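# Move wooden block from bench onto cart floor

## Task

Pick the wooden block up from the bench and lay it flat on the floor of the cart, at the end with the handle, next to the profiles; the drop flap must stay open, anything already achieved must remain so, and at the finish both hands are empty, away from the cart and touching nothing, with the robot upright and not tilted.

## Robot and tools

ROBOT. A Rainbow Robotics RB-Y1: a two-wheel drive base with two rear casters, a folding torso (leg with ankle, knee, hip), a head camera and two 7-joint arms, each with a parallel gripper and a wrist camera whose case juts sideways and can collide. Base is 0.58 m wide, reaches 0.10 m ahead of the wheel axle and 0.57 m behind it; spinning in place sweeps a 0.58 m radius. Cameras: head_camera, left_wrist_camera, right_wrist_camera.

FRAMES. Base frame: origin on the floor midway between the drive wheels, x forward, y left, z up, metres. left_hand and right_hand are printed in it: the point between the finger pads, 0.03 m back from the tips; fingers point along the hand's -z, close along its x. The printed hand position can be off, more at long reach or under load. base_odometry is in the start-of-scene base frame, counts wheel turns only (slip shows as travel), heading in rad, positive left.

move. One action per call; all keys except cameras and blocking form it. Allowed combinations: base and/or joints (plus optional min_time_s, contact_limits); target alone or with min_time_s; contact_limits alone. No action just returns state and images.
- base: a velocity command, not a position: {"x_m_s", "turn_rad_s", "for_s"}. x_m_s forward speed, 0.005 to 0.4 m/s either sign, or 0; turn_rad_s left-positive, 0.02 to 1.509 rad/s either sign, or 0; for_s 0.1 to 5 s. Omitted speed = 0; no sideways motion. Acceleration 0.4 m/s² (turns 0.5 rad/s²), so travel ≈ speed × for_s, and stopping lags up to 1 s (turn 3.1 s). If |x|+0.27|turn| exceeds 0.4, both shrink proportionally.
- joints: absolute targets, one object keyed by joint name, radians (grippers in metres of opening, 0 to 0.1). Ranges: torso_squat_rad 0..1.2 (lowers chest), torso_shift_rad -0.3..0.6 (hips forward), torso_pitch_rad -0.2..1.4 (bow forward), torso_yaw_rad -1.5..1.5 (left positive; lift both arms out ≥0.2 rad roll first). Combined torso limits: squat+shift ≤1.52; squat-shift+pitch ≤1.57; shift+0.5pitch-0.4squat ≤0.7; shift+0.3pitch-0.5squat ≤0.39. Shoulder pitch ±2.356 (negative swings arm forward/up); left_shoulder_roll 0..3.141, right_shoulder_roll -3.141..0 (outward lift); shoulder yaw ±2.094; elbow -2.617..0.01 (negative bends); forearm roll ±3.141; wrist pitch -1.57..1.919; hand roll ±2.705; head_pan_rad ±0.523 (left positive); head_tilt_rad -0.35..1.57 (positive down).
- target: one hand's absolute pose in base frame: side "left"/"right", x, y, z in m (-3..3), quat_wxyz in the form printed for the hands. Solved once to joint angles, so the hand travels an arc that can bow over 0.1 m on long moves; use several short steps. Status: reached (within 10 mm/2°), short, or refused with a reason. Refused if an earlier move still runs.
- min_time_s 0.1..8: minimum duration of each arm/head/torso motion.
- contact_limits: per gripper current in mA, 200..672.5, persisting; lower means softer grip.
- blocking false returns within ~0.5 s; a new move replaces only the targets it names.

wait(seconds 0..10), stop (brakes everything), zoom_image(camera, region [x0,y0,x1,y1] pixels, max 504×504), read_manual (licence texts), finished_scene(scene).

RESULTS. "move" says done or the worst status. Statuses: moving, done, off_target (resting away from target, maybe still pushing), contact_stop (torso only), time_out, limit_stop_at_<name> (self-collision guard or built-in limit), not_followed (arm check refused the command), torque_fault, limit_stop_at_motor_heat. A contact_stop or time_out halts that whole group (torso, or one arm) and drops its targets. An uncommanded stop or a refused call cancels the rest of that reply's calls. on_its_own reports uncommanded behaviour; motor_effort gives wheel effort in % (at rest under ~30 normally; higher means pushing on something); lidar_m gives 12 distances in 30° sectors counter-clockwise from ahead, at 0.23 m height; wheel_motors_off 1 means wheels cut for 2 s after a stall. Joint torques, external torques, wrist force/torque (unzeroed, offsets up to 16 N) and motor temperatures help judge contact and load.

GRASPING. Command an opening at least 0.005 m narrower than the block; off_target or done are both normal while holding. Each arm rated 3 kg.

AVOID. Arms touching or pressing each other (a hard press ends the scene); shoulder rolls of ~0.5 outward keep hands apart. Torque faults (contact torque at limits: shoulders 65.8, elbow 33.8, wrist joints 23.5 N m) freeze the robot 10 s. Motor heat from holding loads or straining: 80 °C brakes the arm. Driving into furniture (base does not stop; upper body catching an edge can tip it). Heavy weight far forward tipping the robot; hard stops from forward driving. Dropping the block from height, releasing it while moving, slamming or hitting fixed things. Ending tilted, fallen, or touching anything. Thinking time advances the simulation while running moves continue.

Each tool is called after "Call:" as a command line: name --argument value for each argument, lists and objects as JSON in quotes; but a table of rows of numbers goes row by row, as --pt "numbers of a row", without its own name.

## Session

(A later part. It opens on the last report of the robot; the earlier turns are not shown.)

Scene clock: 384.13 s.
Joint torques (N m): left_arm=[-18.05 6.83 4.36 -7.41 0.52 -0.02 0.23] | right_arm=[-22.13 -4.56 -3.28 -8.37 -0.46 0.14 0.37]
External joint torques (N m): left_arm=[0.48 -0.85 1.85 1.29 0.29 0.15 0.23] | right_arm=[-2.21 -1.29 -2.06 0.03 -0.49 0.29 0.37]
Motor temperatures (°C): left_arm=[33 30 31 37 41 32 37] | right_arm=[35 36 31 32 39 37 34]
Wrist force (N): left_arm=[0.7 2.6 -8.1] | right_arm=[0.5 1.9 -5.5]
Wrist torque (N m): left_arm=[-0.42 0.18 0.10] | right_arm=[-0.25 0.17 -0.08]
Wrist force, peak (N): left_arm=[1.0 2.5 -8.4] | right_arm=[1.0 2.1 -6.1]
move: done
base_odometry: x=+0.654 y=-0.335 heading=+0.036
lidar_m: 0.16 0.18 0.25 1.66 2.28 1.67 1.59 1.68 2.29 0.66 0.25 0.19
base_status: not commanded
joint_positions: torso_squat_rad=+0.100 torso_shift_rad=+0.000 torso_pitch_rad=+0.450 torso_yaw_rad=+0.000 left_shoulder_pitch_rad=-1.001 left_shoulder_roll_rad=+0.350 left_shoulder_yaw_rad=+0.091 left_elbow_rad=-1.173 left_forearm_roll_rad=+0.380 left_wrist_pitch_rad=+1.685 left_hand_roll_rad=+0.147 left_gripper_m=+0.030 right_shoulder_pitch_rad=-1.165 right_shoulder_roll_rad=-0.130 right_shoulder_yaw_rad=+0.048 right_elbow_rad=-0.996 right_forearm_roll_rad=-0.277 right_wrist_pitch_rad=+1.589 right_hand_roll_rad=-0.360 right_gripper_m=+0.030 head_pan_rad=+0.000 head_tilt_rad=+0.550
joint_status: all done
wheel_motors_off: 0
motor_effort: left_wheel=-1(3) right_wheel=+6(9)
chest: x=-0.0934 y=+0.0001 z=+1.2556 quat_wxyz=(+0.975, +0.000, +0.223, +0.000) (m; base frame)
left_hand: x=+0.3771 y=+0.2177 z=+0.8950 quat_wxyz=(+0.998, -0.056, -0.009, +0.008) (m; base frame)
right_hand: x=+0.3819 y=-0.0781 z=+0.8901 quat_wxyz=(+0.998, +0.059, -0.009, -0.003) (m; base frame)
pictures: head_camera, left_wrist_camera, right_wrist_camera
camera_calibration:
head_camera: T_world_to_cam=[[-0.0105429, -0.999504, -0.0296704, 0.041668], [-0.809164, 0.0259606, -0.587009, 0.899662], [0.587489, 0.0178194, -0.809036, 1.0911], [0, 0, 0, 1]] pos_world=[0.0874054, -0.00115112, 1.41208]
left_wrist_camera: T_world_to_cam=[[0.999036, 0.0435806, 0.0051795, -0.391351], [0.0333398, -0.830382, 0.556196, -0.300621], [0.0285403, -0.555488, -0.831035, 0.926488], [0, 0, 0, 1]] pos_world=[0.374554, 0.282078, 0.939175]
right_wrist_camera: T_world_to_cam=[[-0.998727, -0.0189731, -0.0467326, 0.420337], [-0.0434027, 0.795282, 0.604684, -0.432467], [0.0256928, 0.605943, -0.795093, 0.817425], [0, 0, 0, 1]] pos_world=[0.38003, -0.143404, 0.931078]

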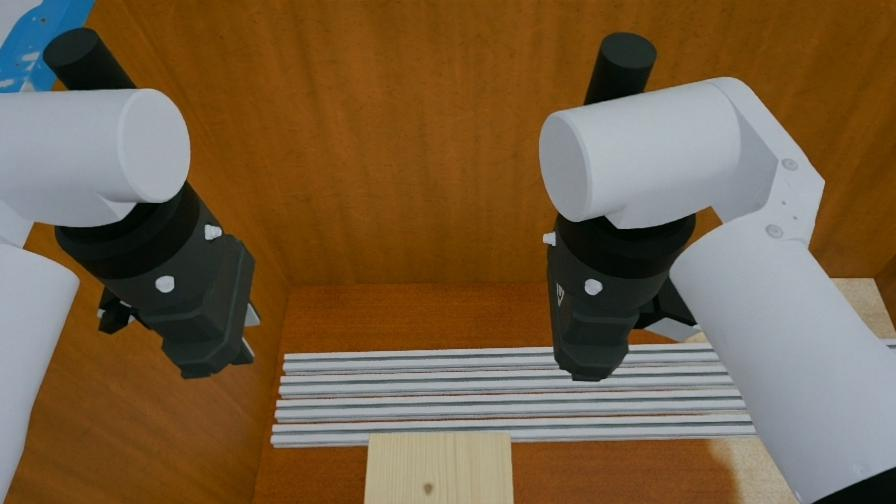

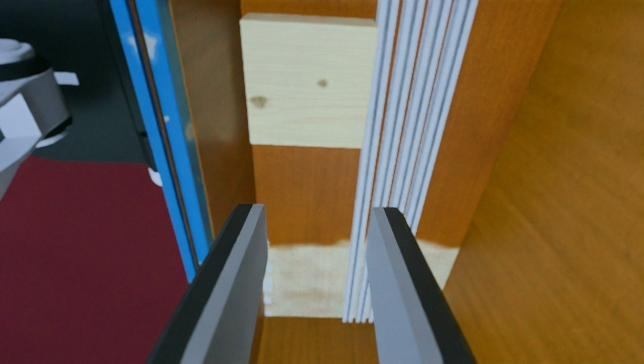

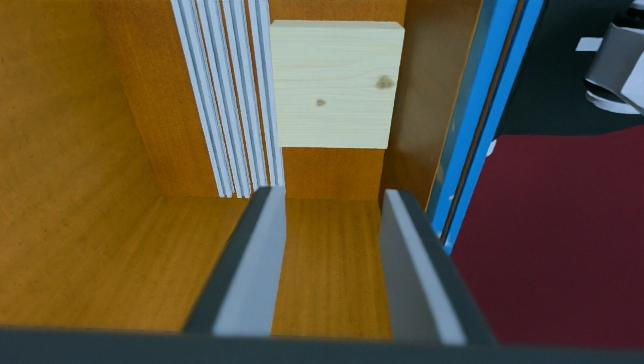

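Call:
move --base '{"x_m_s":-0.2,"for_s":3}' --cameras '["head_camera"]'

Scene clock: 389.47 s.
Joint torques (N m): left_arm=[-17.24 6.41 4.2 -7.94 0.47 -0.15 0.25] | right_arm=[-20.57 -4.76 -3.18 -8.75 -0.3 -0.09 0.21]
External joint torques (N m): left_arm=[1.29 -1.28 1.68 0.76 0.24 0.02 0.26] | right_arm=[-0.64 -1.48 -1.96 -0.36 -0.34 0.06 0.21]
Motor temperatures (°C): left_arm=[32 30 31 37 40 32 37] | right_arm=[35 35 31 32 38 37 34]
Wrist force (N): left_arm=[-0.1 3.1 -7.1] | right_arm=[0.6 2.4 -5.1]
Wrist torque (N m): left_arm=[-0.49 0.04 0.06] | right_arm=[-0.31 0.18 -0.08]
Wrist force, peak (N): left_arm=[0.7 3.2 -8.6] | right_arm=[0.3 2.4 -6.0]
move: done
base_odometry: x=+0.054 y=-0.357 heading=+0.037
lidar_m: 0.77 0.80 1.89 3.88 1.42 1.04 0.98 1.04 1.46 4.01 1.10 0.80
base_status: done (sent for 3 of 3 s)
joint_positions: torso_squat_rad=+0.100 torso_shift_rad=+0.000 torso_pitch_rad=+0.450 torso_yaw_rad=+0.000 left_shoulder_pitch_rad=-1.001 left_shoulder_roll_rad=+0.350 left_shoulder_yaw_rad=+0.091 left_elbow_rad=-1.173 left_forearm_roll_rad=+0.380 left_wrist_pitch_rad=+1.685 left_hand_roll_rad=+0.147 left_gripper_m=+0.030 right_shoulder_pitch_rad=-1.165 right_shoulder_roll_rad=-0.130 right_shoulder_yaw_rad=+0.048 right_elbow_rad=-0.996 right_forearm_roll_rad=-0.277 right_wrist_pitch_rad=+1.589 right_hand_roll_rad=-0.360 right_gripper_m=+0.030 head_pan_rad=+0.000 head_tilt_rad=+0.550
joint_status: not commanded
wheel_motors_off: 0
motor_effort: left_wheel=+11(49) right_wheel=-12(27)
chest: x=-0.0935 y=+0.0001 z=+1.2556 quat_wxyz=(+0.975, +0.000, +0.223, +0.000) (m; base frame)
left_hand: x=+0.3771 y=+0.2177 z=+0.8952 quat_wxyz=(+0.998, -0.056, -0.009, +0.008) (m; base frame)
right_hand: x=+0.3820 y=-0.0781 z=+0.8903 quat_wxyz=(+0.998, +0.059, -0.009, -0.003) (m; base frame)
pictures: head_camera
camera_calibration:
head_camera: T_world_to_cam=[[-0.0105387, -0.999504, -0.0296728, 0.0415701], [-0.809082, 0.0259611, -0.587122, 0.899736], [0.587601, 0.0178203, -0.808954, 1.09103], [0, 0, 0, 1]] pos_world=[0.0873053, -0.00125112, 1.41208]

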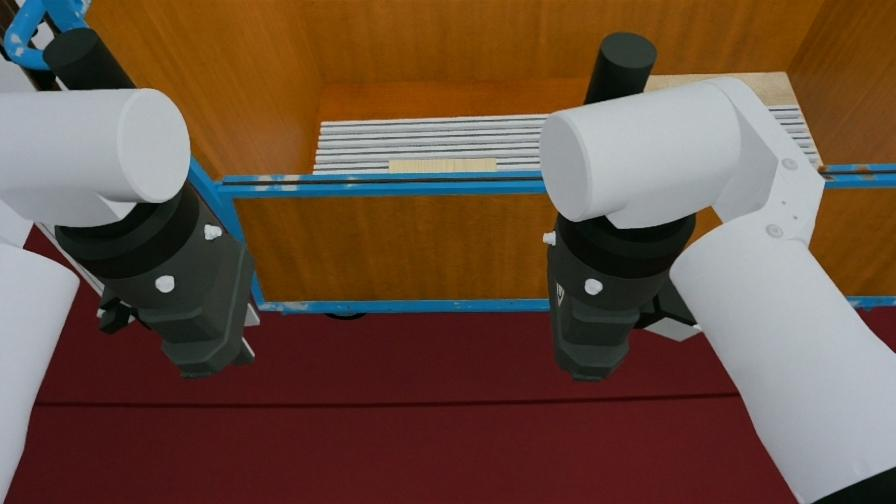

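Call:
finished_scene --scene 2

The scene is finished: the task was done.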